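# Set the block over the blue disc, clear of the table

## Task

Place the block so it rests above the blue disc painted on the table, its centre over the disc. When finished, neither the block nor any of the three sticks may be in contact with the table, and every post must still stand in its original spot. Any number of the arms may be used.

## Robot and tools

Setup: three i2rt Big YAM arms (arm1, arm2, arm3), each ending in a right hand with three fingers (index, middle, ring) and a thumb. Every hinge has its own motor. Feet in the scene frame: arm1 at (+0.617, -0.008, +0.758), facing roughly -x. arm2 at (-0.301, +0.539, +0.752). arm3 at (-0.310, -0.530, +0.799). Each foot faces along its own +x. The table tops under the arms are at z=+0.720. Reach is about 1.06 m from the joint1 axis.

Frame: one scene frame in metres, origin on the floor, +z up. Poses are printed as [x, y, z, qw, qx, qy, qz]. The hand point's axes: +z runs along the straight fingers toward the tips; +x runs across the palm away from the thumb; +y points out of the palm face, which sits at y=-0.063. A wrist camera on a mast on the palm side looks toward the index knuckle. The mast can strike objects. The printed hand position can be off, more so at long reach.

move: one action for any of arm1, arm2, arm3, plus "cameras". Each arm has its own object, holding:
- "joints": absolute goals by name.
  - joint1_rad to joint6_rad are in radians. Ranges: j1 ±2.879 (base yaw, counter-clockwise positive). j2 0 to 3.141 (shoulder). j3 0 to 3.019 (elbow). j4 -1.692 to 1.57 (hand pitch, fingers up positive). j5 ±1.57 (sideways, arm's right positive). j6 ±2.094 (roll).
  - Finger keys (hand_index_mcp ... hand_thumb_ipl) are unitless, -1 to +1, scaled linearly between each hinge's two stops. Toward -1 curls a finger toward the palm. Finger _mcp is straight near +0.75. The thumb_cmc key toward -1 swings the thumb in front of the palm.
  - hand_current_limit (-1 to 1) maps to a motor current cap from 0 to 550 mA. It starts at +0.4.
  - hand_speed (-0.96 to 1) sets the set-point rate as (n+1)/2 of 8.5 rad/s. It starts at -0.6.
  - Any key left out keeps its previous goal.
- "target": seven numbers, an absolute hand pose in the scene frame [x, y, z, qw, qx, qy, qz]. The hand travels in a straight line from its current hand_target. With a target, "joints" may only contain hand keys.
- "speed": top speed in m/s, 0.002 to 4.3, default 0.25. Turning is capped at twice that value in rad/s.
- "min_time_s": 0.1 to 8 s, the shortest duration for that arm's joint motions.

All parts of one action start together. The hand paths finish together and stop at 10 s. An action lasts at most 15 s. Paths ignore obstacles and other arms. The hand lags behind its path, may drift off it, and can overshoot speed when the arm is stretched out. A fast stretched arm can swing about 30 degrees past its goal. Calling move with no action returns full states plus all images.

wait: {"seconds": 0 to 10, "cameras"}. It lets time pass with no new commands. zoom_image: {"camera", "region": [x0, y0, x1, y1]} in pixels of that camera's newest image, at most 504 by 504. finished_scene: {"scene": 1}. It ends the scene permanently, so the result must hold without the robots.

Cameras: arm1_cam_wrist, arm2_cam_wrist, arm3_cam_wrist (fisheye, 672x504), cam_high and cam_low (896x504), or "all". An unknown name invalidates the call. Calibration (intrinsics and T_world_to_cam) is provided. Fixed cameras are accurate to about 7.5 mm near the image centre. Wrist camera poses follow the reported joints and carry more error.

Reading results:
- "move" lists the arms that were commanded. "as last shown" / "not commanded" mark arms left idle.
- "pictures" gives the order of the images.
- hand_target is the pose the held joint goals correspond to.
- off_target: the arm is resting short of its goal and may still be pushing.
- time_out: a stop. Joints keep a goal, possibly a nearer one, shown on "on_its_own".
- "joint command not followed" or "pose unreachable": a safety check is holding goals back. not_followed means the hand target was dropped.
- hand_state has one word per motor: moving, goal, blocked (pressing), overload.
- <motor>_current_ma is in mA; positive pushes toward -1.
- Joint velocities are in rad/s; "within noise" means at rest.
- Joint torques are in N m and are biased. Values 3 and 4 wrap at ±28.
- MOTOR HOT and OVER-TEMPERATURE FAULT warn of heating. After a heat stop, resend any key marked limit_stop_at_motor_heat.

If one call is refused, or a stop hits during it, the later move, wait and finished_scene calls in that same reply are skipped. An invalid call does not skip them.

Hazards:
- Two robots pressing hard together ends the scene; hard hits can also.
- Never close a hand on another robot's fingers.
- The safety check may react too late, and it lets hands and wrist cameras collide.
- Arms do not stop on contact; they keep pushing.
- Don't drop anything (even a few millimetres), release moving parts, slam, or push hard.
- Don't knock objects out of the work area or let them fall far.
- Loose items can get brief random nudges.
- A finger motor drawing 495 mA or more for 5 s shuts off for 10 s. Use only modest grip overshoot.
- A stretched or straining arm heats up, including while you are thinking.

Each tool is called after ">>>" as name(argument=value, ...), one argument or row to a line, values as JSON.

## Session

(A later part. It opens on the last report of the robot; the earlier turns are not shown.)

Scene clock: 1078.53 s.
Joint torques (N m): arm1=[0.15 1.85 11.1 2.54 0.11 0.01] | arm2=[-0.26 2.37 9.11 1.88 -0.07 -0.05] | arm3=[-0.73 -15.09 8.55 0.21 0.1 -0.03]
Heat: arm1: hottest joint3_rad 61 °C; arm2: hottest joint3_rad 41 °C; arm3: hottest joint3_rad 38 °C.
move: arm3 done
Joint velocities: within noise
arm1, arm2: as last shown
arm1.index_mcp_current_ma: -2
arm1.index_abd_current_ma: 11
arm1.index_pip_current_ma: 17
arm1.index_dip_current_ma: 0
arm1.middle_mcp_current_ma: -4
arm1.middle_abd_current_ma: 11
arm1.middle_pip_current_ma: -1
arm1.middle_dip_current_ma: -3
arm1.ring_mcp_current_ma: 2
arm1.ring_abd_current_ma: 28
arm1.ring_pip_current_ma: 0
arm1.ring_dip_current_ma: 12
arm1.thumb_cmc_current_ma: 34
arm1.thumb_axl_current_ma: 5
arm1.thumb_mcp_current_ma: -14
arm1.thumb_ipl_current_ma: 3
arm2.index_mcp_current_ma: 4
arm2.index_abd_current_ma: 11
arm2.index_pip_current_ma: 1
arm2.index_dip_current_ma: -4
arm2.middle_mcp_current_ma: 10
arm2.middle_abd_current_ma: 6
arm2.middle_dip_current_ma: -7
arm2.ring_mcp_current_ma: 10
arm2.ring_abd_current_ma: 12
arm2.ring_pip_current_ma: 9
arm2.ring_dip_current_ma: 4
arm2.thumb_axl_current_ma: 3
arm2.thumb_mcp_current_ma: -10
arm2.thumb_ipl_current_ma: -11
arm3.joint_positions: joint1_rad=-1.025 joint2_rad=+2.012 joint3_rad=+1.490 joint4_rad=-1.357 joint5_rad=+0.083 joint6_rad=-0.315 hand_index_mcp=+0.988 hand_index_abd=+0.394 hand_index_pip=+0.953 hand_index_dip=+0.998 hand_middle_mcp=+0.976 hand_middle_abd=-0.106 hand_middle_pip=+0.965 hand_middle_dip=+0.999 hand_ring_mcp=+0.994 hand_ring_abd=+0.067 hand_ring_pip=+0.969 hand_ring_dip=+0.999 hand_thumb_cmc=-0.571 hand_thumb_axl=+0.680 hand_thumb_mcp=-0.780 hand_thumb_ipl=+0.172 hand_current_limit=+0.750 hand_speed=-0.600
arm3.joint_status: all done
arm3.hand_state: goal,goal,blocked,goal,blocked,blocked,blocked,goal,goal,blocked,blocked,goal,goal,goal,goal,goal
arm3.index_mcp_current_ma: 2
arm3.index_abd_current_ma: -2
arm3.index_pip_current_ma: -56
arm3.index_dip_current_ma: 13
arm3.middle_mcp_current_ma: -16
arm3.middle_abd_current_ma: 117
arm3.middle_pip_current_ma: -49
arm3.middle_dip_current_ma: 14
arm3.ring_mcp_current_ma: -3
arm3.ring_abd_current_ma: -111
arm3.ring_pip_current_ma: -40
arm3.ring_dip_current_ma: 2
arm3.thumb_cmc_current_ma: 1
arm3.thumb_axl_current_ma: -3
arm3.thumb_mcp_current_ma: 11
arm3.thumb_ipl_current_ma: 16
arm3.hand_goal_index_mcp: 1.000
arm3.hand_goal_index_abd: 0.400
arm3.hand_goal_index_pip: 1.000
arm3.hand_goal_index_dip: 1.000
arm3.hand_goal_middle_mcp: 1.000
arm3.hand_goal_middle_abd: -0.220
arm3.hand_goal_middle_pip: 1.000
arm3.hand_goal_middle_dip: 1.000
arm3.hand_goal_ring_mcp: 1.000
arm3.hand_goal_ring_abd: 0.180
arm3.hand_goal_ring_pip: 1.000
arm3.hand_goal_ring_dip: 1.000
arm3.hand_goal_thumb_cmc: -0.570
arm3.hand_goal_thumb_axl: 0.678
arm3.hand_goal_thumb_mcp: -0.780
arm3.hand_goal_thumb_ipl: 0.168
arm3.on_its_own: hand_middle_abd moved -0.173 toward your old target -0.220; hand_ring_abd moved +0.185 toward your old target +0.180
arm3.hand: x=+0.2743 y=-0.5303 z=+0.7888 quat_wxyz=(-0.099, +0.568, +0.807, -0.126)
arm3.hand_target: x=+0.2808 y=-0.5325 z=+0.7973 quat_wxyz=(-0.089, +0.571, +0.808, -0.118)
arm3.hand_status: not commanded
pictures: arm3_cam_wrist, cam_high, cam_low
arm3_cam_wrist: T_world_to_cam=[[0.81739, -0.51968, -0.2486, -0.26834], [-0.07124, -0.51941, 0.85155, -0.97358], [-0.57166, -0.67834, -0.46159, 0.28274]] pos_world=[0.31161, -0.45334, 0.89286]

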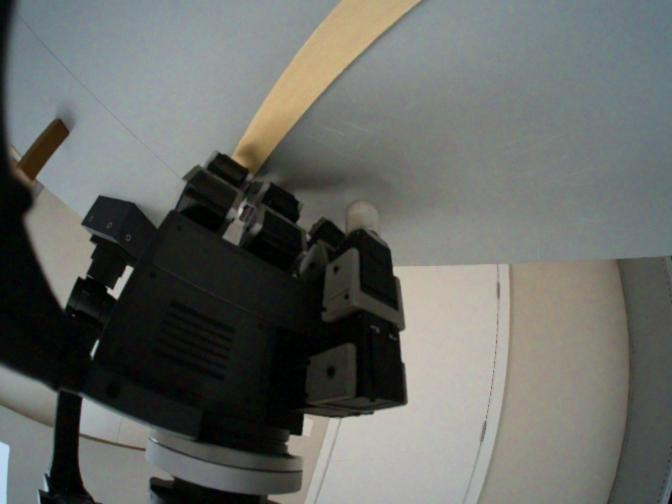

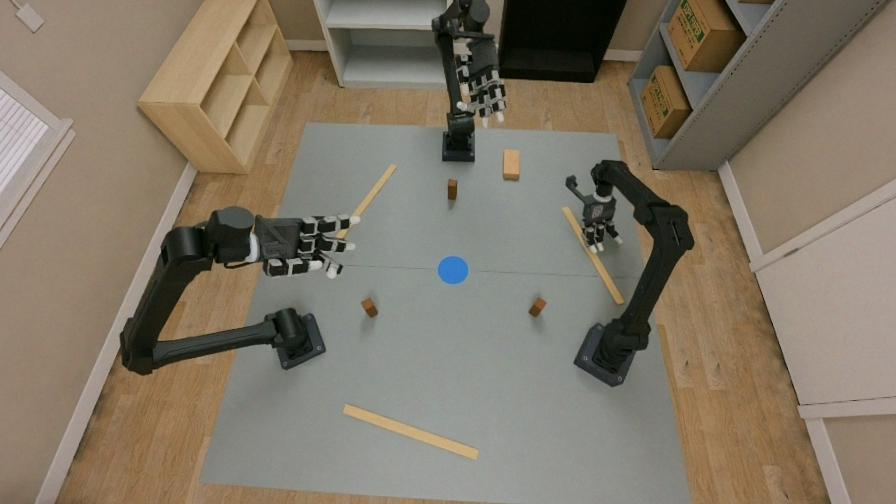

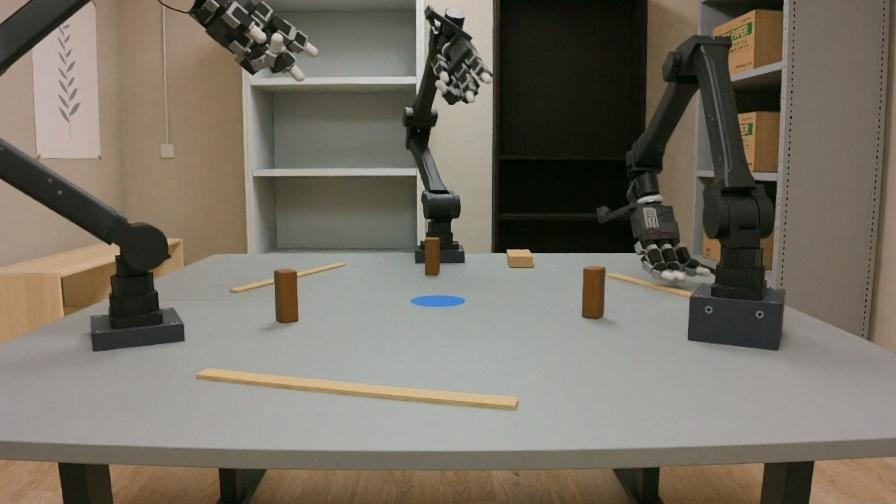

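>>> move(
  arm3={"target": [0.2093, -0.5434, 0.92, 0.0, 0.579, 0.815, 0.0], "speed": 0.2, "joints": {"hand_index_mcp": 0.754, "hand_index_pip": -0.5, "hand_index_dip": 0.0, "hand_middle_mcp": 0.754, "hand_middle_pip": 0.576, "hand_middle_dip": 0.696, "hand_ring_mcp": 0.754, "hand_ring_pip": 0.576, "hand_ring_dip": 0.696, "hand_index_abd": 0.25, "hand_middle_abd": 0.14, "hand_ring_abd": -0.14, "hand_current_limit": 0.5}},
  arm1={"joints": {"joint2_rad": 1.3, "joint3_rad": 2.2}, "min_time_s": 4},
  cameras=["arm3_cam_wrist", "cam_low", "cam_high"],
)

>>> zoom_image(
  camera="cam_high",
  region=[560, 190, 700, 330],
)

Scene clock: 1175.50 s.
Joint torques (N m): arm1=[0.09 -4.72 12.37 2.7 0.09 0] | arm2=[-0.32 2.26 9.1 1.89 -0.06 -0.04] | arm3=[-1.03 -9.05 9.74 1.05 -0.18 -0.13]
Heat: arm1: hottest joint3_rad 62 °C; arm2: hottest joint3_rad 41 °C; arm3: hottest joint3_rad 38 °C.
move: arm1 done; arm3 done
Joint velocities: within noise
arm1.joint_positions: joint1_rad=+0.250 joint2_rad=+1.290 joint3_rad=+2.155 joint4_rad=-1.330 joint5_rad=-0.023 joint6_rad=+1.049 hand_index_mcp=+0.982 hand_index_abd=+0.255 hand_index_pip=-0.482 hand_index_dip=+0.007 hand_middle_mcp=+0.757 hand_middle_abd=+0.145 hand_middle_pip=+0.577 hand_middle_dip=+0.696 hand_ring_mcp=+0.757 hand_ring_abd=-0.087 hand_ring_pip=+0.577 hand_ring_dip=+0.696 hand_thumb_cmc=-0.545 hand_thumb_axl=+0.681 hand_thumb_mcp=-0.784 hand_thumb_ipl=+0.168 hand_current_limit=+0.400 hand_speed=-0.600
arm1.joint_status: all done
arm1.hand_state: overload,goal,goal,goal,goal,goal,goal,goal,goal,blocked,goal,goal,blocked,goal,goal,goal
arm1.index_mcp_current_ma: -3
arm1.index_abd_current_ma: 3
arm1.index_pip_current_ma: 20
arm1.index_dip_current_ma: -7
arm1.middle_mcp_current_ma: -3
arm1.middle_abd_current_ma: 13
arm1.middle_pip_current_ma: 3
arm1.middle_dip_current_ma: 0
arm1.ring_mcp_current_ma: 3
arm1.ring_abd_current_ma: 30
arm1.ring_pip_current_ma: -10
arm1.ring_dip_current_ma: 9
arm1.thumb_cmc_current_ma: 35
arm1.thumb_axl_current_ma: 7
arm1.thumb_mcp_current_ma: -15
arm1.thumb_ipl_current_ma: -2
arm1.hand_goal_index_mcp: 0.754
arm1.hand_goal_index_abd: 0.250
arm1.hand_goal_index_pip: -0.500
arm1.hand_goal_index_dip: 0.000
arm1.hand_goal_middle_mcp: 0.754
arm1.hand_goal_middle_abd: 0.140
arm1.hand_goal_middle_pip: 0.576
arm1.hand_goal_middle_dip: 0.696
arm1.hand_goal_ring_mcp: 0.754
arm1.hand_goal_ring_abd: -0.140
arm1.hand_goal_ring_pip: 0.576
arm1.hand_goal_ring_dip: 0.696
arm1.hand_goal_thumb_cmc: -0.570
arm1.hand_goal_thumb_axl: 0.678
arm1.hand_goal_thumb_mcp: -0.780
arm1.hand_goal_thumb_ipl: 0.168
arm1.hand: x=+0.1458 y=-0.0559 z=+1.4679 quat_wxyz=(+0.520, +0.335, -0.784, -0.055)
arm1.hand_target: x=+0.1485 y=-0.0551 z=+1.4860 quat_wxyz=(+0.537, +0.331, -0.774, -0.058)
arm1.hand_status: not commanded
arm2: as last shown
arm2.index_mcp_current_ma: 1
arm2.index_abd_current_ma: 7
arm2.index_pip_current_ma: 2
arm2.index_dip_current_ma: -10
arm2.middle_mcp_current_ma: 7
arm2.middle_abd_current_ma: 8
arm2.middle_pip_current_ma: -8
arm2.middle_dip_current_ma: -2
arm2.ring_mcp_current_ma: 4
arm2.ring_abd_current_ma: 14
arm2.ring_pip_current_ma: 13
arm2.ring_dip_current_ma: 6
arm2.thumb_cmc_current_ma: 13
arm2.thumb_mcp_current_ma: -12
arm2.thumb_ipl_current_ma: -5
arm3.joint_positions: joint1_rad=-1.082 joint2_rad=+1.529 joint3_rad=+1.156 joint4_rad=-1.199 joint5_rad=+0.001 joint6_rad=-0.373 hand_index_mcp=+0.756 hand_index_abd=+0.254 hand_index_pip=-0.493 hand_index_dip=+0.002 hand_middle_mcp=+0.749 hand_middle_abd=+0.130 hand_middle_pip=+0.573 hand_middle_dip=+0.702 hand_ring_mcp=+0.749 hand_ring_abd=-0.129 hand_ring_pip=+0.574 hand_ring_dip=+0.701 hand_thumb_cmc=-0.565 hand_thumb_axl=+0.678 hand_thumb_mcp=-0.780 hand_thumb_ipl=+0.172 hand_current_limit=+0.500 hand_speed=-0.600
arm3.joint_status: all done
arm3.hand_state: goal,goal,goal,goal,goal,goal,goal,goal,goal,goal,goal,goal,goal,goal,goal,goal
arm3.index_mcp_current_ma: 14
arm3.index_abd_current_ma: 11
arm3.index_pip_current_ma: 16
arm3.index_dip_current_ma: 11
arm3.middle_mcp_current_ma: -13
arm3.middle_abd_current_ma: 0
arm3.middle_pip_current_ma: 1
arm3.middle_dip_current_ma: 17
arm3.ring_mcp_current_ma: -5
arm3.ring_abd_current_ma: -7
arm3.ring_pip_current_ma: -3
arm3.ring_dip_current_ma: -6
arm3.thumb_cmc_current_ma: -1
arm3.thumb_axl_current_ma: 11
arm3.thumb_mcp_current_ma: 2
arm3.thumb_ipl_current_ma: 15
arm3.hand_goal_index_mcp: 0.754
arm3.hand_goal_index_abd: 0.250
arm3.hand_goal_index_pip: -0.500
arm3.hand_goal_index_dip: 0.000
arm3.hand_goal_middle_mcp: 0.754
arm3.hand_goal_middle_abd: 0.140
arm3.hand_goal_middle_pip: 0.576
arm3.hand_goal_middle_dip: 0.696
arm3.hand_goal_ring_mcp: 0.754
arm3.hand_goal_ring_abd: -0.140
arm3.hand_goal_ring_pip: 0.576
arm3.hand_goal_ring_dip: 0.696
arm3.hand_goal_thumb_cmc: -0.570
arm3.hand_goal_thumb_axl: 0.678
arm3.hand_goal_thumb_mcp: -0.780
arm3.hand_goal_thumb_ipl: 0.168
arm3.hand: x=+0.2068 y=-0.5411 z=+0.9231 quat_wxyz=(+0.000, +0.580, +0.815, -0.003)
arm3.hand_target: x=+0.2093 y=-0.5434 z=+0.9201 quat_wxyz=(+0.000, +0.579, +0.815, +0.000)
arm3.hand_status: done (0.005 m and 0.3 deg from the pose sent, 0.147 m and 18.5 deg at the start)
pictures: arm3_cam_wrist, cam_high, cam_low
arm3_cam_wrist: T_world_to_cam=[[0.85573, -0.51619, -0.03576, -0.38784], [-0.32328, -0.58734, 0.74197, -0.98191], [-0.404, -0.62336, -0.66948, 0.48578]] pos_world=[0.21071, -0.47409, 1.03989]

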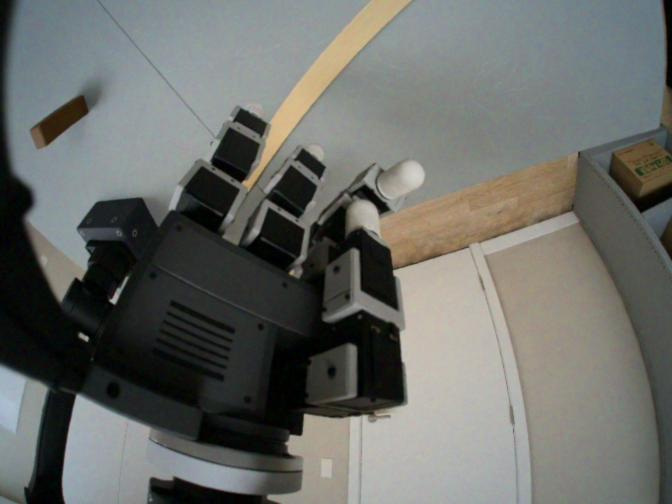

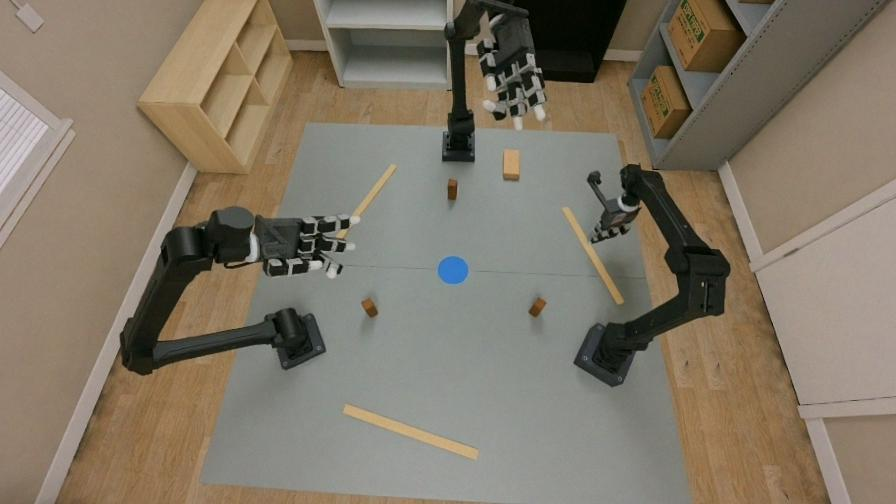

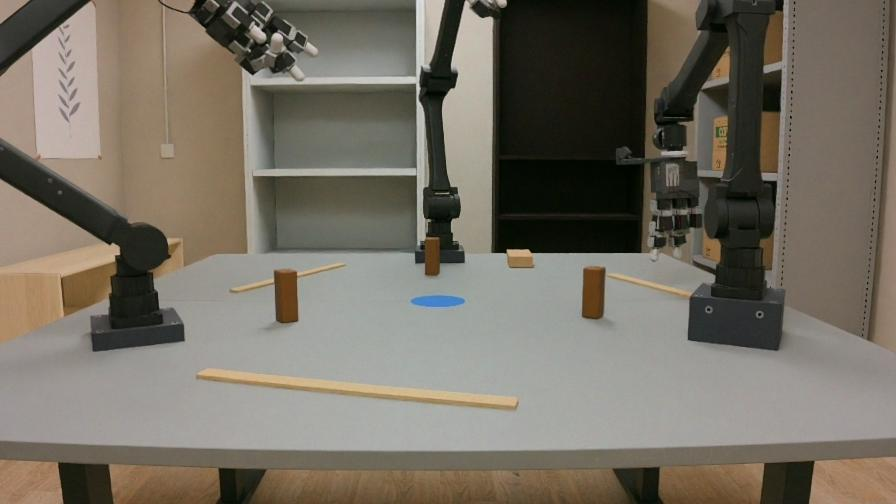

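Scaled by 3.600 from the camera's image (finer frame: 1280x720).

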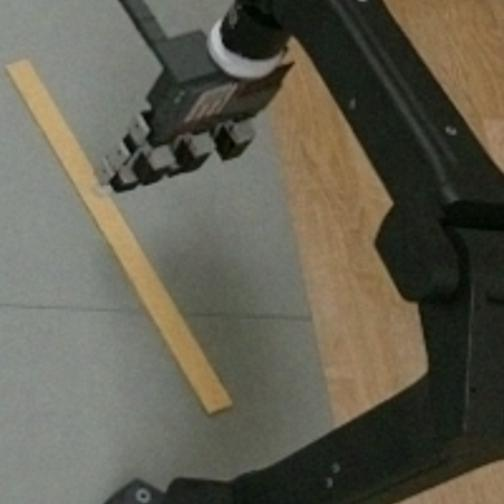

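>>> move(
  arm3={"target": [0.198, -0.5415, 0.870, -0.0125, 0.5527, 0.8334, 0.0083], "speed": 0.1},
  arm1={"joints": {"joint2_rad": 1.45, "joint3_rad": 2.85}, "min_time_s": 4},
  cameras=["arm3_cam_wrist", "cam_low", "cam_high"],
)

>>> zoom_image(
  camera="cam_high",
  region=[560, 200, 640, 280],
)

>>> zoom_image(
  camera="arm3_cam_wrist",
  region=[200, 50, 420, 220],
)

Scene clock: 1222.63 s.
Joint torques (N m): arm1=[0.15 -2.37 5.93 2.82 0.04 -0.01] | arm2=[-0.32 2.26 9.13 1.89 -0.07 -0.05] | arm3=[-1.14 -9.17 9.26 1.01 -0.21 -0.13]
Heat: arm1: hottest joint3_rad 64 °C; arm2: hottest joint3_rad 41 °C; arm3: hottest joint3_rad 38 °C.
move: arm1 done; arm3 done
Joint velocities: within noise
arm1.joint_positions: joint1_rad=+0.250 joint2_rad=+1.437 joint3_rad=+2.828 joint4_rad=-1.330 joint5_rad=-0.023 joint6_rad=+1.049 hand_index_mcp=+1.000 hand_index_abd=+0.256 hand_index_pip=-0.482 hand_index_dip=+0.007 hand_middle_mcp=+0.763 hand_middle_abd=+0.145 hand_middle_pip=+0.577 hand_middle_dip=+0.696 hand_ring_mcp=+0.762 hand_ring_abd=-0.087 hand_ring_pip=+0.577 hand_ring_dip=+0.696 hand_thumb_cmc=-0.545 hand_thumb_axl=+0.683 hand_thumb_mcp=-0.784 hand_thumb_ipl=+0.168 hand_current_limit=+0.400 hand_speed=-0.600
arm1.joint_status: all done
arm1.hand_state: overload,goal,goal,goal,goal,goal,goal,goal,goal,blocked,goal,goal,blocked,goal,goal,goal
arm1.index_mcp_current_ma: -10
arm1.index_abd_current_ma: -1
arm1.index_pip_current_ma: 21
arm1.index_dip_current_ma: -1
arm1.middle_mcp_current_ma: 7
arm1.middle_abd_current_ma: 6
arm1.middle_pip_current_ma: 4
arm1.middle_dip_current_ma: -1
arm1.ring_mcp_current_ma: 8
arm1.ring_abd_current_ma: 26
arm1.ring_pip_current_ma: 0
arm1.ring_dip_current_ma: 10
arm1.thumb_cmc_current_ma: 29
arm1.thumb_axl_current_ma: 9
arm1.thumb_mcp_current_ma: -14
arm1.thumb_ipl_current_ma: 2
arm1.hand_goal_index_mcp: 0.754
arm1.hand_goal_index_abd: 0.250
arm1.hand_goal_index_pip: -0.500
arm1.hand_goal_index_dip: 0.000
arm1.hand_goal_middle_mcp: 0.754
arm1.hand_goal_middle_abd: 0.140
arm1.hand_goal_middle_pip: 0.576
arm1.hand_goal_middle_dip: 0.696
arm1.hand_goal_ring_mcp: 0.754
arm1.hand_goal_ring_abd: -0.140
arm1.hand_goal_ring_pip: 0.576
arm1.hand_goal_ring_dip: 0.696
arm1.hand_goal_thumb_cmc: -0.570
arm1.hand_goal_thumb_axl: 0.678
arm1.hand_goal_thumb_mcp: -0.780
arm1.hand_goal_thumb_ipl: 0.168
arm1.hand: x=+0.2492 y=-0.0271 z=+1.6846 quat_wxyz=(+0.722, +0.274, -0.630, -0.083)
arm1.hand_target: x=+0.2482 y=-0.0274 z=+1.6884 quat_wxyz=(+0.727, +0.272, -0.626, -0.083)
arm1.hand_status: not commanded
arm2: as last shown
arm2.index_mcp_current_ma: 7
arm2.index_abd_current_ma: 10
arm2.index_pip_current_ma: -7
arm2.index_dip_current_ma: -6
arm2.middle_mcp_current_ma: 10
arm2.middle_abd_current_ma: 6
arm2.middle_dip_current_ma: -7
arm2.ring_mcp_current_ma: 9
arm2.ring_abd_current_ma: 15
arm2.ring_pip_current_ma: 9
arm2.ring_dip_current_ma: 5
arm2.thumb_cmc_current_ma: 19
arm2.thumb_axl_current_ma: 6
arm2.thumb_mcp_current_ma: -10
arm2.thumb_ipl_current_ma: -7
arm3.joint_positions: joint1_rad=-1.101 joint2_rad=+1.571 joint3_rad=+1.058 joint4_rad=-1.076 joint5_rad=-0.026 joint6_rad=-0.459 hand_index_mcp=+0.756 hand_index_abd=+0.254 hand_index_pip=-0.493 hand_index_dip=+0.002 hand_middle_mcp=+0.749 hand_middle_abd=+0.130 hand_middle_pip=+0.573 hand_middle_dip=+0.702 hand_ring_mcp=+0.749 hand_ring_abd=-0.129 hand_ring_pip=+0.574 hand_ring_dip=+0.701 hand_thumb_cmc=-0.565 hand_thumb_axl=+0.678 hand_thumb_mcp=-0.780 hand_thumb_ipl=+0.172 hand_current_limit=+0.500 hand_speed=-0.600
arm3.joint_status: not commanded
arm3.hand_state: goal,goal,goal,goal,goal,goal,goal,goal,goal,goal,goal,goal,goal,goal,goal,goal
arm3.index_mcp_current_ma: 11
arm3.index_abd_current_ma: 2
arm3.index_pip_current_ma: -8
arm3.index_dip_current_ma: 13
arm3.middle_mcp_current_ma: 6
arm3.middle_abd_current_ma: -1
arm3.middle_pip_current_ma: 4
arm3.middle_dip_current_ma: 13
arm3.ring_mcp_current_ma: 3
arm3.ring_abd_current_ma: 0
arm3.ring_pip_current_ma: -1
arm3.ring_dip_current_ma: -1
arm3.thumb_cmc_current_ma: 10
arm3.thumb_axl_current_ma: 13
arm3.thumb_mcp_current_ma: 22
arm3.thumb_ipl_current_ma: 4
arm3.hand_goal_index_mcp: 0.754
arm3.hand_goal_index_abd: 0.250
arm3.hand_goal_index_pip: -0.500
arm3.hand_goal_index_dip: 0.000
arm3.hand_goal_middle_mcp: 0.754
arm3.hand_goal_middle_abd: 0.140
arm3.hand_goal_middle_pip: 0.576
arm3.hand_goal_middle_dip: 0.696
arm3.hand_goal_ring_mcp: 0.754
arm3.hand_goal_ring_abd: -0.140
arm3.hand_goal_ring_pip: 0.576
arm3.hand_goal_ring_dip: 0.696
arm3.hand_goal_thumb_cmc: -0.570
arm3.hand_goal_thumb_axl: 0.678
arm3.hand_goal_thumb_mcp: -0.780
arm3.hand_goal_thumb_ipl: 0.168
arm3.hand: x=+0.1947 y=-0.5382 z=+0.8710 quat_wxyz=(-0.015, +0.553, +0.833, +0.004)
arm3.hand_target: x=+0.1980 y=-0.5414 z=+0.8701 quat_wxyz=(-0.012, +0.553, +0.833, +0.008)
arm3.hand_status: done (0.005 m and 0.5 deg from the pose sent, 0.054 m and 4.2 deg at the start)
pictures: arm3_cam_wrist, cam_high, cam_low
arm3_cam_wrist: T_world_to_cam=[[0.88707, -0.45727, -0.06337, -0.32821], [-0.27159, -0.62795, 0.72933, -0.96644], [-0.37329, -0.62975, -0.68122, 0.44865]] pos_world=[0.19614, -0.47442, 0.98969]

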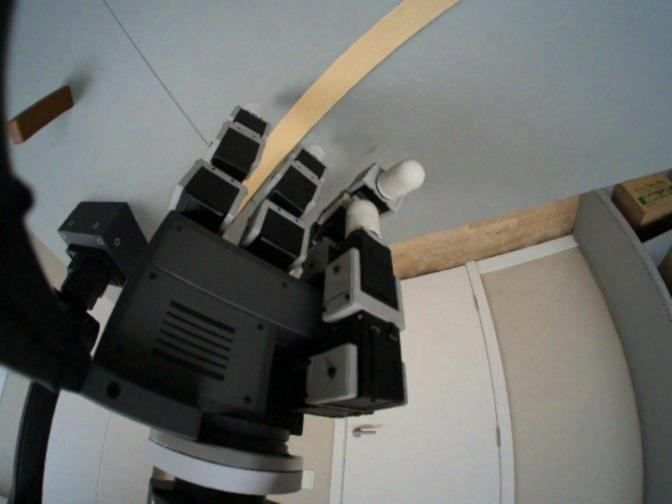

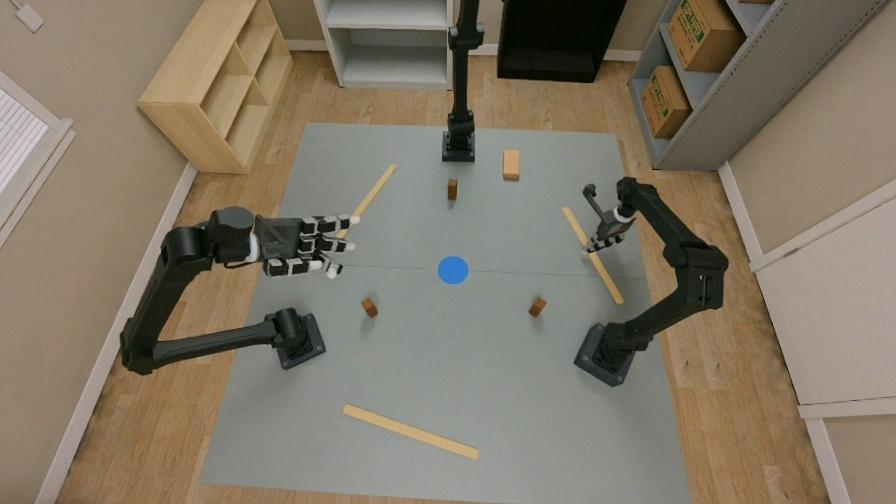

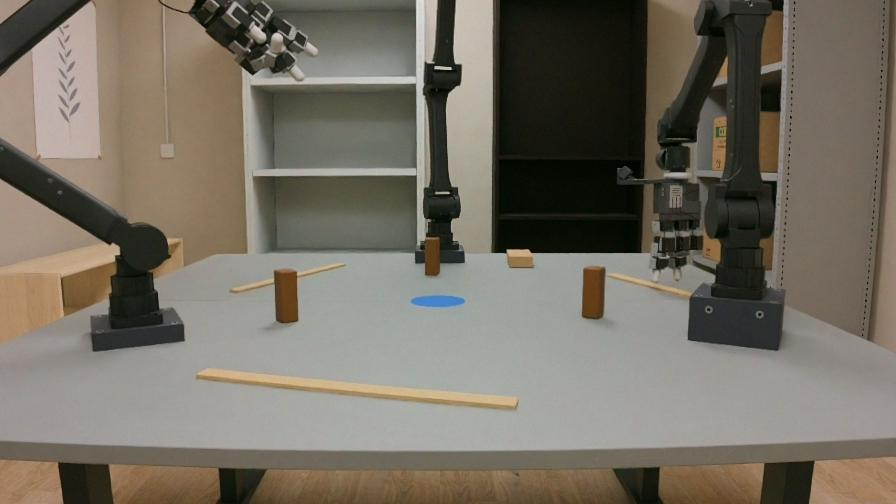

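Scaled by 6.300 from the camera's image (finer frame: 1280x720).

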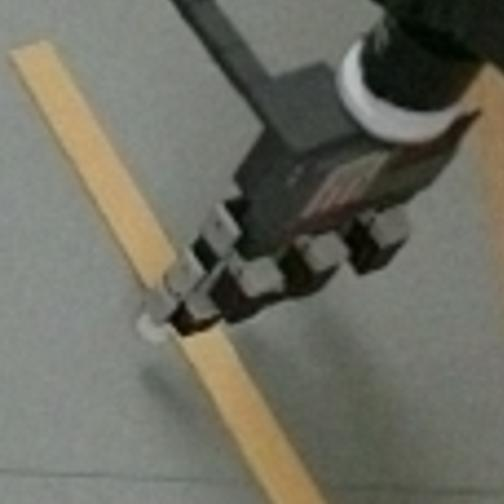

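Scaled by 2.291 from the camera's image (finer frame: 960x720).

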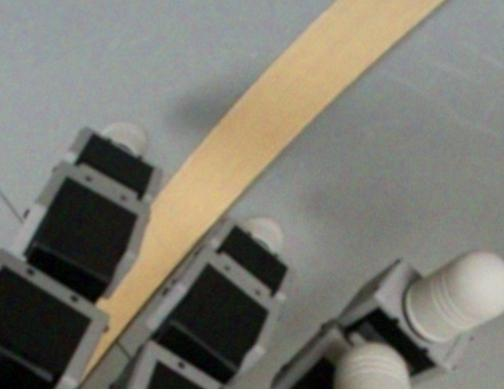

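>>> move(
  arm3={"target": [0.198, -0.5415, 0.851, -0.0125, 0.5527, 0.8334, 0.0083], "speed": 0.08},
)

>>> move(
  arm3={"joints": {"hand_middle_abd": -0.1, "hand_ring_abd": 0.1, "hand_current_limit": 0.4}},
)

>>> move(
  arm3={"target": [0.170, -0.620, 0.851, -0.013, 0.6872, 0.7263, 0.008], "speed": 0.1},
  cameras=["arm3_cam_wrist", "cam_low", "cam_high"],
)

>>> zoom_image(
  camera="cam_high",
  region=[540, 190, 680, 330],
)

>>> zoom_image(
  camera="arm3_cam_wrist",
  region=[200, 50, 420, 220],
)

Scene clock: 1237.93 s.
Joint torques (N m): arm1=[0.15 -2.43 5.94 2.84 0.04 -0.01] | arm2=[-0.38 2.26 9.11 1.88 -0.06 -0.05] | arm3=[-1.08 -9.05 8.75 1.01 -0.22 -0.14]
Heat: arm1: hottest joint3_rad 60 °C; arm2: hottest joint3_rad 41 °C; arm3: hottest joint3_rad 39 °C.
move: arm3 done
Joint velocities: within noise
arm1: as last shown
arm1.joint_positions: joint1_rad=+0.250 joint2_rad=+1.438 joint3_rad=+2.828 joint4_rad=-1.330 joint5_rad=-0.023 joint6_rad=+1.049 hand_index_mcp=+1.000 hand_index_abd=+0.256 hand_index_pip=-0.482 hand_index_dip=+0.007 hand_middle_mcp=+0.763 hand_middle_abd=+0.145 hand_middle_pip=+0.577 hand_middle_dip=+0.696 hand_ring_mcp=+0.762 hand_ring_abd=-0.087 hand_ring_pip=+0.577 hand_ring_dip=+0.696 hand_thumb_cmc=-0.545 hand_thumb_axl=+0.683 hand_thumb_mcp=-0.784 hand_thumb_ipl=+0.168 hand_current_limit=+0.400 hand_speed=-0.600
arm1.index_mcp_current_ma: -7
arm1.index_abd_current_ma: 4
arm1.index_pip_current_ma: 14
arm1.middle_mcp_current_ma: 2
arm1.middle_abd_current_ma: 16
arm1.middle_pip_current_ma: 5
arm1.middle_dip_current_ma: -4
arm1.ring_mcp_current_ma: 7
arm1.ring_abd_current_ma: 35
arm1.ring_pip_current_ma: -10
arm1.ring_dip_current_ma: 9
arm1.thumb_cmc_current_ma: 32
arm1.thumb_axl_current_ma: 5
arm1.thumb_ipl_current_ma: -1
arm1.hand: x=+0.2486 y=-0.0272 z=+1.6844 quat_wxyz=(+0.722, +0.274, -0.631, -0.082)
arm2.joint_positions: joint1_rad=+0.017 joint2_rad=+0.620 joint3_rad=+1.375 joint4_rad=-1.399 joint5_rad=-0.024 joint6_rad=+1.132 hand_index_mcp=+0.755 hand_index_abd=+0.255 hand_index_pip=-0.496 hand_index_dip=+0.000 hand_middle_mcp=+0.753 hand_middle_abd=+0.157 hand_middle_pip=+0.577 hand_middle_dip=+0.696 hand_ring_mcp=+0.760 hand_ring_abd=-0.152 hand_ring_pip=+0.579 hand_ring_dip=+0.697 hand_thumb_cmc=-0.564 hand_thumb_axl=+0.679 hand_thumb_mcp=-0.783 hand_thumb_ipl=+0.168 hand_current_limit=+0.400 hand_speed=-0.600
arm2.joint_status: not commanded
arm2.hand_state: goal,goal,goal,goal,goal,goal,goal,goal,goal,goal,goal,goal,goal,goal,goal,goal
arm2.index_mcp_current_ma: 3
arm2.index_abd_current_ma: 13
arm2.index_pip_current_ma: 0
arm2.index_dip_current_ma: -6
arm2.middle_mcp_current_ma: 10
arm2.middle_abd_current_ma: 6
arm2.middle_pip_current_ma: -7
arm2.middle_dip_current_ma: -8
arm2.ring_mcp_current_ma: 4
arm2.ring_abd_current_ma: 17
arm2.ring_pip_current_ma: 8
arm2.ring_dip_current_ma: 0
arm2.thumb_cmc_current_ma: 9
arm2.thumb_axl_current_ma: 10
arm2.thumb_mcp_current_ma: -3
arm2.thumb_ipl_current_ma: -4
arm2.hand_goal_index_mcp: 0.754
arm2.hand_goal_index_abd: 0.250
arm2.hand_goal_index_pip: -0.500
arm2.hand_goal_index_dip: 0.000
arm2.hand_goal_middle_mcp: 0.754
arm2.hand_goal_middle_abd: 0.150
arm2.hand_goal_middle_pip: 0.576
arm2.hand_goal_middle_dip: 0.696
arm2.hand_goal_ring_mcp: 0.754
arm2.hand_goal_ring_abd: -0.160
arm2.hand_goal_ring_pip: 0.576
arm2.hand_goal_ring_dip: 0.696
arm2.hand_goal_thumb_cmc: -0.570
arm2.hand_goal_thumb_axl: 0.678
arm2.hand_goal_thumb_mcp: -0.780
arm2.hand_goal_thumb_ipl: 0.168
arm2.hand: x=-0.2507 y=+0.2936 z=+1.2834 quat_wxyz=(+0.296, +0.855, -0.258, +0.338)
arm2.hand_target: x=-0.2517 y=+0.2954 z=+1.2910 quat_wxyz=(+0.302, +0.851, -0.257, +0.344)
arm2.hand_status: not commanded
arm3.joint_positions: joint1_rad=-1.101 joint2_rad=+1.596 joint3_rad=+1.036 joint4_rad=-1.025 joint5_rad=-0.026 joint6_rad=-0.459 hand_index_mcp=+0.756 hand_index_abd=+0.254 hand_index_pip=-0.493 hand_index_dip=+0.002 hand_middle_mcp=+0.749 hand_middle_abd=+0.130 hand_middle_pip=+0.573 hand_middle_dip=+0.702 hand_ring_mcp=+0.749 hand_ring_abd=-0.129 hand_ring_pip=+0.574 hand_ring_dip=+0.701 hand_thumb_cmc=-0.565 hand_thumb_axl=+0.678 hand_thumb_mcp=-0.780 hand_thumb_ipl=+0.172 hand_current_limit=+0.500 hand_speed=-0.600
arm3.joint_status: not commanded
arm3.hand_state: goal,goal,goal,goal,goal,goal,goal,goal,goal,goal,goal,goal,goal,goal,goal,goal
arm3.index_mcp_current_ma: 16
arm3.index_abd_current_ma: 5
arm3.index_pip_current_ma: 3
arm3.index_dip_current_ma: 21
arm3.middle_mcp_current_ma: -4
arm3.middle_abd_current_ma: -6
arm3.middle_pip_current_ma: -10
arm3.middle_dip_current_ma: 11
arm3.ring_mcp_current_ma: -14
arm3.ring_abd_current_ma: -17
arm3.ring_pip_current_ma: -2
arm3.ring_dip_current_ma: -11
arm3.thumb_cmc_current_ma: 6
arm3.thumb_axl_current_ma: -10
arm3.thumb_mcp_current_ma: 11
arm3.thumb_ipl_current_ma: 8
arm3.hand_goal_index_mcp: 0.754
arm3.hand_goal_index_abd: 0.250
arm3.hand_goal_index_pip: -0.500
arm3.hand_goal_index_dip: 0.000
arm3.hand_goal_middle_mcp: 0.754
arm3.hand_goal_middle_abd: 0.140
arm3.hand_goal_middle_pip: 0.576
arm3.hand_goal_middle_dip: 0.696
arm3.hand_goal_ring_mcp: 0.754
arm3.hand_goal_ring_abd: -0.140
arm3.hand_goal_ring_pip: 0.576
arm3.hand_goal_ring_dip: 0.696
arm3.hand_goal_thumb_cmc: -0.570
arm3.hand_goal_thumb_axl: 0.678
arm3.hand_goal_thumb_mcp: -0.780
arm3.hand_goal_thumb_ipl: 0.168
arm3.hand: x=+0.1960 y=-0.5384 z=+0.8544 quat_wxyz=(-0.012, +0.553, +0.833, +0.006)
arm3.hand_target: x=+0.1979 y=-0.5414 z=+0.8510 quat_wxyz=(-0.013, +0.553, +0.833, +0.008)
arm3.hand_status: done (0.005 m and 0.3 deg from the pose sent, 0.021 m and 0.5 deg at the start)
pictures: none

Scene clock: 1238.53 s.
Joint torques (N m): arm1=[0.09 -2.43 5.94 2.84 0.04 0] | arm2=[-0.26 2.43 9.14 1.94 -0.07 -0.05] | arm3=[-1.08 -8.88 8.79 1.01 -0.17 -0.12]
Heat: arm1: hottest joint3_rad 60 °C; arm2: hottest joint3_rad 41 °C; arm3: hottest joint3_rad 39 °C.
move: arm3 off_target
Joint velocities: within noise
arm1, arm2: as last shown
arm1.index_mcp_current_ma: -9
arm1.index_abd_current_ma: 6
arm1.index_pip_current_ma: 20
arm1.index_dip_current_ma: 0
arm1.middle_mcp_current_ma: 6
arm1.middle_abd_current_ma: 12
arm1.middle_pip_current_ma: 4
arm1.middle_dip_current_ma: 0
arm1.ring_mcp_current_ma: 13
arm1.ring_abd_current_ma: 32
arm1.ring_pip_current_ma: 0
arm1.ring_dip_current_ma: 7
arm1.thumb_cmc_current_ma: 35
arm1.thumb_axl_current_ma: 6
arm1.thumb_mcp_current_ma: -18
arm1.thumb_ipl_current_ma: 3
arm2.index_mcp_current_ma: 4
arm2.index_abd_current_ma: 6
arm2.index_pip_current_ma: 1
arm2.index_dip_current_ma: -10
arm2.middle_mcp_current_ma: 8
arm2.middle_abd_current_ma: 9
arm2.middle_pip_current_ma: -9
arm2.middle_dip_current_ma: -9
arm2.ring_mcp_current_ma: 3
arm2.ring_pip_current_ma: 7
arm2.ring_dip_current_ma: 6
arm2.thumb_cmc_current_ma: 15
arm2.thumb_axl_current_ma: 8
arm2.thumb_mcp_current_ma: -10
arm2.thumb_ipl_current_ma: -9
arm3.joint_positions: joint1_rad=-1.101 joint2_rad=+1.596 joint3_rad=+1.036 joint4_rad=-1.024 joint5_rad=-0.027 joint6_rad=-0.459 hand_index_mcp=+0.756 hand_index_abd=+0.254 hand_index_pip=-0.493 hand_index_dip=+0.002 hand_middle_mcp=+0.750 hand_middle_abd=-0.028 hand_middle_pip=+0.577 hand_middle_dip=+0.702 hand_ring_mcp=+0.749 hand_ring_abd=+0.041 hand_ring_pip=+0.578 hand_ring_dip=+0.701 hand_thumb_cmc=-0.566 hand_thumb_axl=+0.679 hand_thumb_mcp=-0.780 hand_thumb_ipl=+0.172 hand_current_limit=+0.400 hand_speed=-0.600
arm3.joint_status: hand_middle_abd off_target (ended at -0.028, target -0.100); hand_ring_abd off_target (ended at +0.041, target +0.100); the others done
arm3.hand_state: goal,goal,goal,goal,goal,blocked,goal,goal,goal,blocked,goal,goal,goal,goal,goal,goal
arm3.index_mcp_current_ma: 7
arm3.index_abd_current_ma: 13
arm3.index_pip_current_ma: 11
arm3.index_dip_current_ma: 4
arm3.middle_mcp_current_ma: -11
arm3.middle_abd_current_ma: 50
arm3.middle_pip_current_ma: 0
arm3.middle_dip_current_ma: 11
arm3.ring_mcp_current_ma: -8
arm3.ring_abd_current_ma: -75
arm3.ring_pip_current_ma: 7
arm3.ring_dip_current_ma: 11
arm3.thumb_cmc_current_ma: 5
arm3.thumb_axl_current_ma: 7
arm3.thumb_mcp_current_ma: 12
arm3.thumb_ipl_current_ma: 0
arm3.hand_goal_index_mcp: 0.754
arm3.hand_goal_index_abd: 0.250
arm3.hand_goal_index_pip: -0.500
arm3.hand_goal_index_dip: 0.000
arm3.hand_goal_middle_mcp: 0.754
arm3.hand_goal_middle_abd: -0.100
arm3.hand_goal_middle_pip: 0.576
arm3.hand_goal_middle_dip: 0.696
arm3.hand_goal_ring_mcp: 0.754
arm3.hand_goal_ring_abd: 0.100
arm3.hand_goal_ring_pip: 0.576
arm3.hand_goal_ring_dip: 0.696
arm3.hand_goal_thumb_cmc: -0.570
arm3.hand_goal_thumb_axl: 0.678
arm3.hand_goal_thumb_mcp: -0.780
arm3.hand_goal_thumb_ipl: 0.168
arm3.hand: x=+0.1961 y=-0.5384 z=+0.8544 quat_wxyz=(-0.013, +0.553, +0.833, +0.006)
arm3.hand_target: x=+0.1979 y=-0.5416 z=+0.8510 quat_wxyz=(-0.013, +0.553, +0.833, +0.008)
arm3.hand_status: not commanded
pictures: none

Scene clock: 1240.80 s.
Joint torques (N m): arm1=[0.09 -2.43 5.94 2.82 0.04 -0.01] | arm2=[-0.32 2.37 9.13 1.85 -0.07 -0.05] | arm3=[-1.55 -9.23 7.82 1.1 0.42 0.09]
Heat: arm1: hottest joint3_rad 60 °C; arm2: hottest joint3_rad 41 °C; arm3: hottest joint3_rad 39 °C.
move: arm3 off_target
Joint velocities: within noise
arm1, arm2: as last shown
arm1.index_mcp_current_ma: -6
arm1.index_pip_current_ma: 16
arm1.index_dip_current_ma: 1
arm1.middle_abd_current_ma: 11
arm1.middle_dip_current_ma: -1
arm1.ring_mcp_current_ma: 8
arm1.ring_abd_current_ma: 29
arm1.ring_pip_current_ma: -7
arm1.ring_dip_current_ma: 11
arm1.thumb_cmc_current_ma: 37
arm1.thumb_axl_current_ma: 16
arm1.thumb_mcp_current_ma: -13
arm1.thumb_ipl_current_ma: 2
arm2.index_mcp_current_ma: 1
arm2.index_abd_current_ma: 10
arm2.index_pip_current_ma: 0
arm2.index_dip_current_ma: -6
arm2.middle_mcp_current_ma: 6
arm2.middle_abd_current_ma: 12
arm2.middle_pip_current_ma: -12
arm2.middle_dip_current_ma: -6
arm2.ring_mcp_current_ma: 9
arm2.ring_abd_current_ma: 13
arm2.ring_pip_current_ma: 6
arm2.ring_dip_current_ma: 1
arm2.thumb_cmc_current_ma: 14
arm2.thumb_axl_current_ma: 10
arm2.thumb_mcp_current_ma: -11
arm2.thumb_ipl_current_ma: -8
arm3.joint_positions: joint1_rad=-1.221 joint2_rad=+1.555 joint3_rad=+0.987 joint4_rad=-1.016 joint5_rad=-0.043 joint6_rad=-0.260 hand_index_mcp=+0.756 hand_index_abd=+0.254 hand_index_pip=-0.493 hand_index_dip=+0.002 hand_middle_mcp=+0.745 hand_middle_abd=-0.081 hand_middle_pip=+0.573 hand_middle_dip=+0.696 hand_ring_mcp=+0.734 hand_ring_abd=+0.014 hand_ring_pip=+0.565 hand_ring_dip=+0.693 hand_thumb_cmc=-0.566 hand_thumb_axl=+0.679 hand_thumb_mcp=-0.780 hand_thumb_ipl=+0.172 hand_current_limit=+0.400 hand_speed=-0.600
arm3.joint_status: not commanded
arm3.hand_state: goal,goal,goal,goal,goal,goal,goal,goal,goal,blocked,goal,goal,goal,goal,goal,goal
arm3.index_mcp_current_ma: 7
arm3.index_abd_current_ma: 6
arm3.index_pip_current_ma: 11
arm3.index_dip_current_ma: 7
arm3.middle_mcp_current_ma: -23
arm3.middle_abd_current_ma: 9
arm3.middle_pip_current_ma: -8
arm3.middle_dip_current_ma: 16
arm3.ring_mcp_current_ma: -24
arm3.ring_abd_current_ma: -88
arm3.ring_pip_current_ma: -18
arm3.ring_dip_current_ma: -3
arm3.thumb_cmc_current_ma: 4
arm3.thumb_axl_current_ma: 4
arm3.thumb_mcp_current_ma: 16
arm3.thumb_ipl_current_ma: 7
arm3.hand_goal_index_mcp: 0.754
arm3.hand_goal_index_abd: 0.250
arm3.hand_goal_index_pip: -0.500
arm3.hand_goal_index_dip: 0.000
arm3.hand_goal_middle_mcp: 0.754
arm3.hand_goal_middle_abd: -0.100
arm3.hand_goal_middle_pip: 0.576
arm3.hand_goal_middle_dip: 0.696
arm3.hand_goal_ring_mcp: 0.754
arm3.hand_goal_ring_abd: 0.100
arm3.hand_goal_ring_pip: 0.576
arm3.hand_goal_ring_dip: 0.696
arm3.hand_goal_thumb_cmc: -0.570
arm3.hand_goal_thumb_axl: 0.678
arm3.hand_goal_thumb_mcp: -0.780
arm3.hand_goal_thumb_ipl: 0.168
arm3.on_its_own: hand_middle_abd moved -0.053 to your old target -0.100
arm3.hand: x=+0.1735 y=-0.6106 z=+0.8543 quat_wxyz=(-0.017, +0.678, +0.735, +0.012)
arm3.hand_target: x=+0.1699 y=-0.6197 z=+0.8510 quat_wxyz=(-0.013, +0.687, +0.726, +0.008)
arm3.hand_status: off_target (0.011 m and 1.6 deg from the pose sent, 0.086 m and 19.7 deg at the start)
pictures: arm3_cam_wrist, cam_high, cam_low
arm3_cam_wrist: T_world_to_cam=[[0.6991, -0.71157, -0.07028, -0.46036], [-0.45693, -0.52019, 0.72154, -0.90086], [-0.54998, -0.47231, -0.6888, 0.51702]] pos_world=[0.19455, -0.552, 0.97377]

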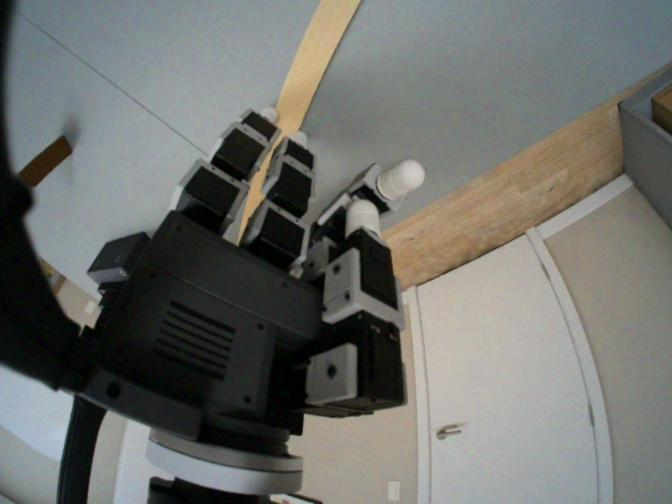

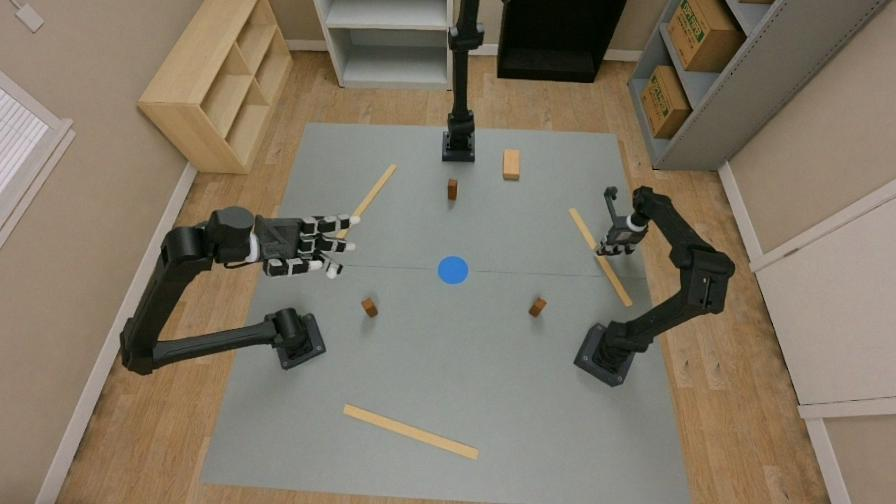

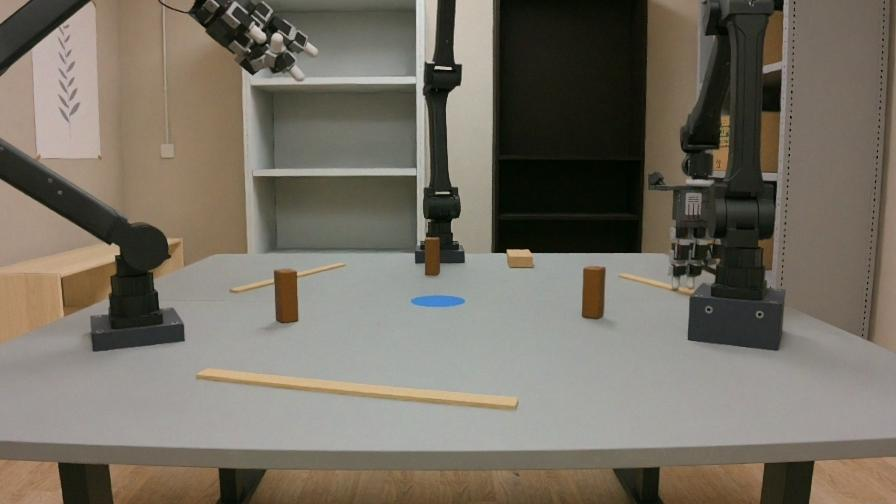

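Scaled by 3.600 from the camera's image (finer frame: 1280x720).

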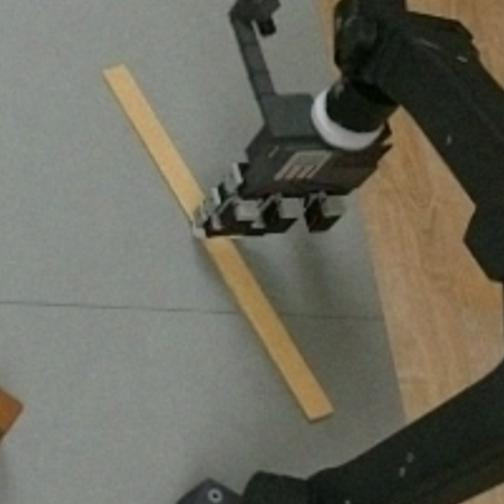

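Scaled by 2.291 from the camera's image (finer frame: 960x720).

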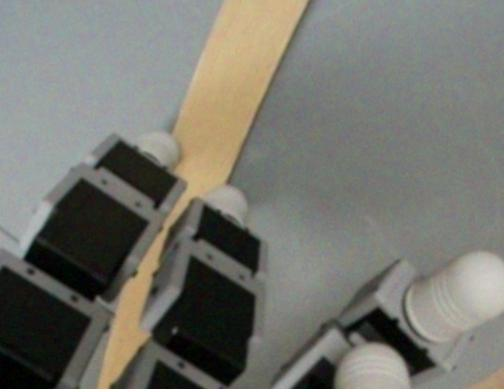

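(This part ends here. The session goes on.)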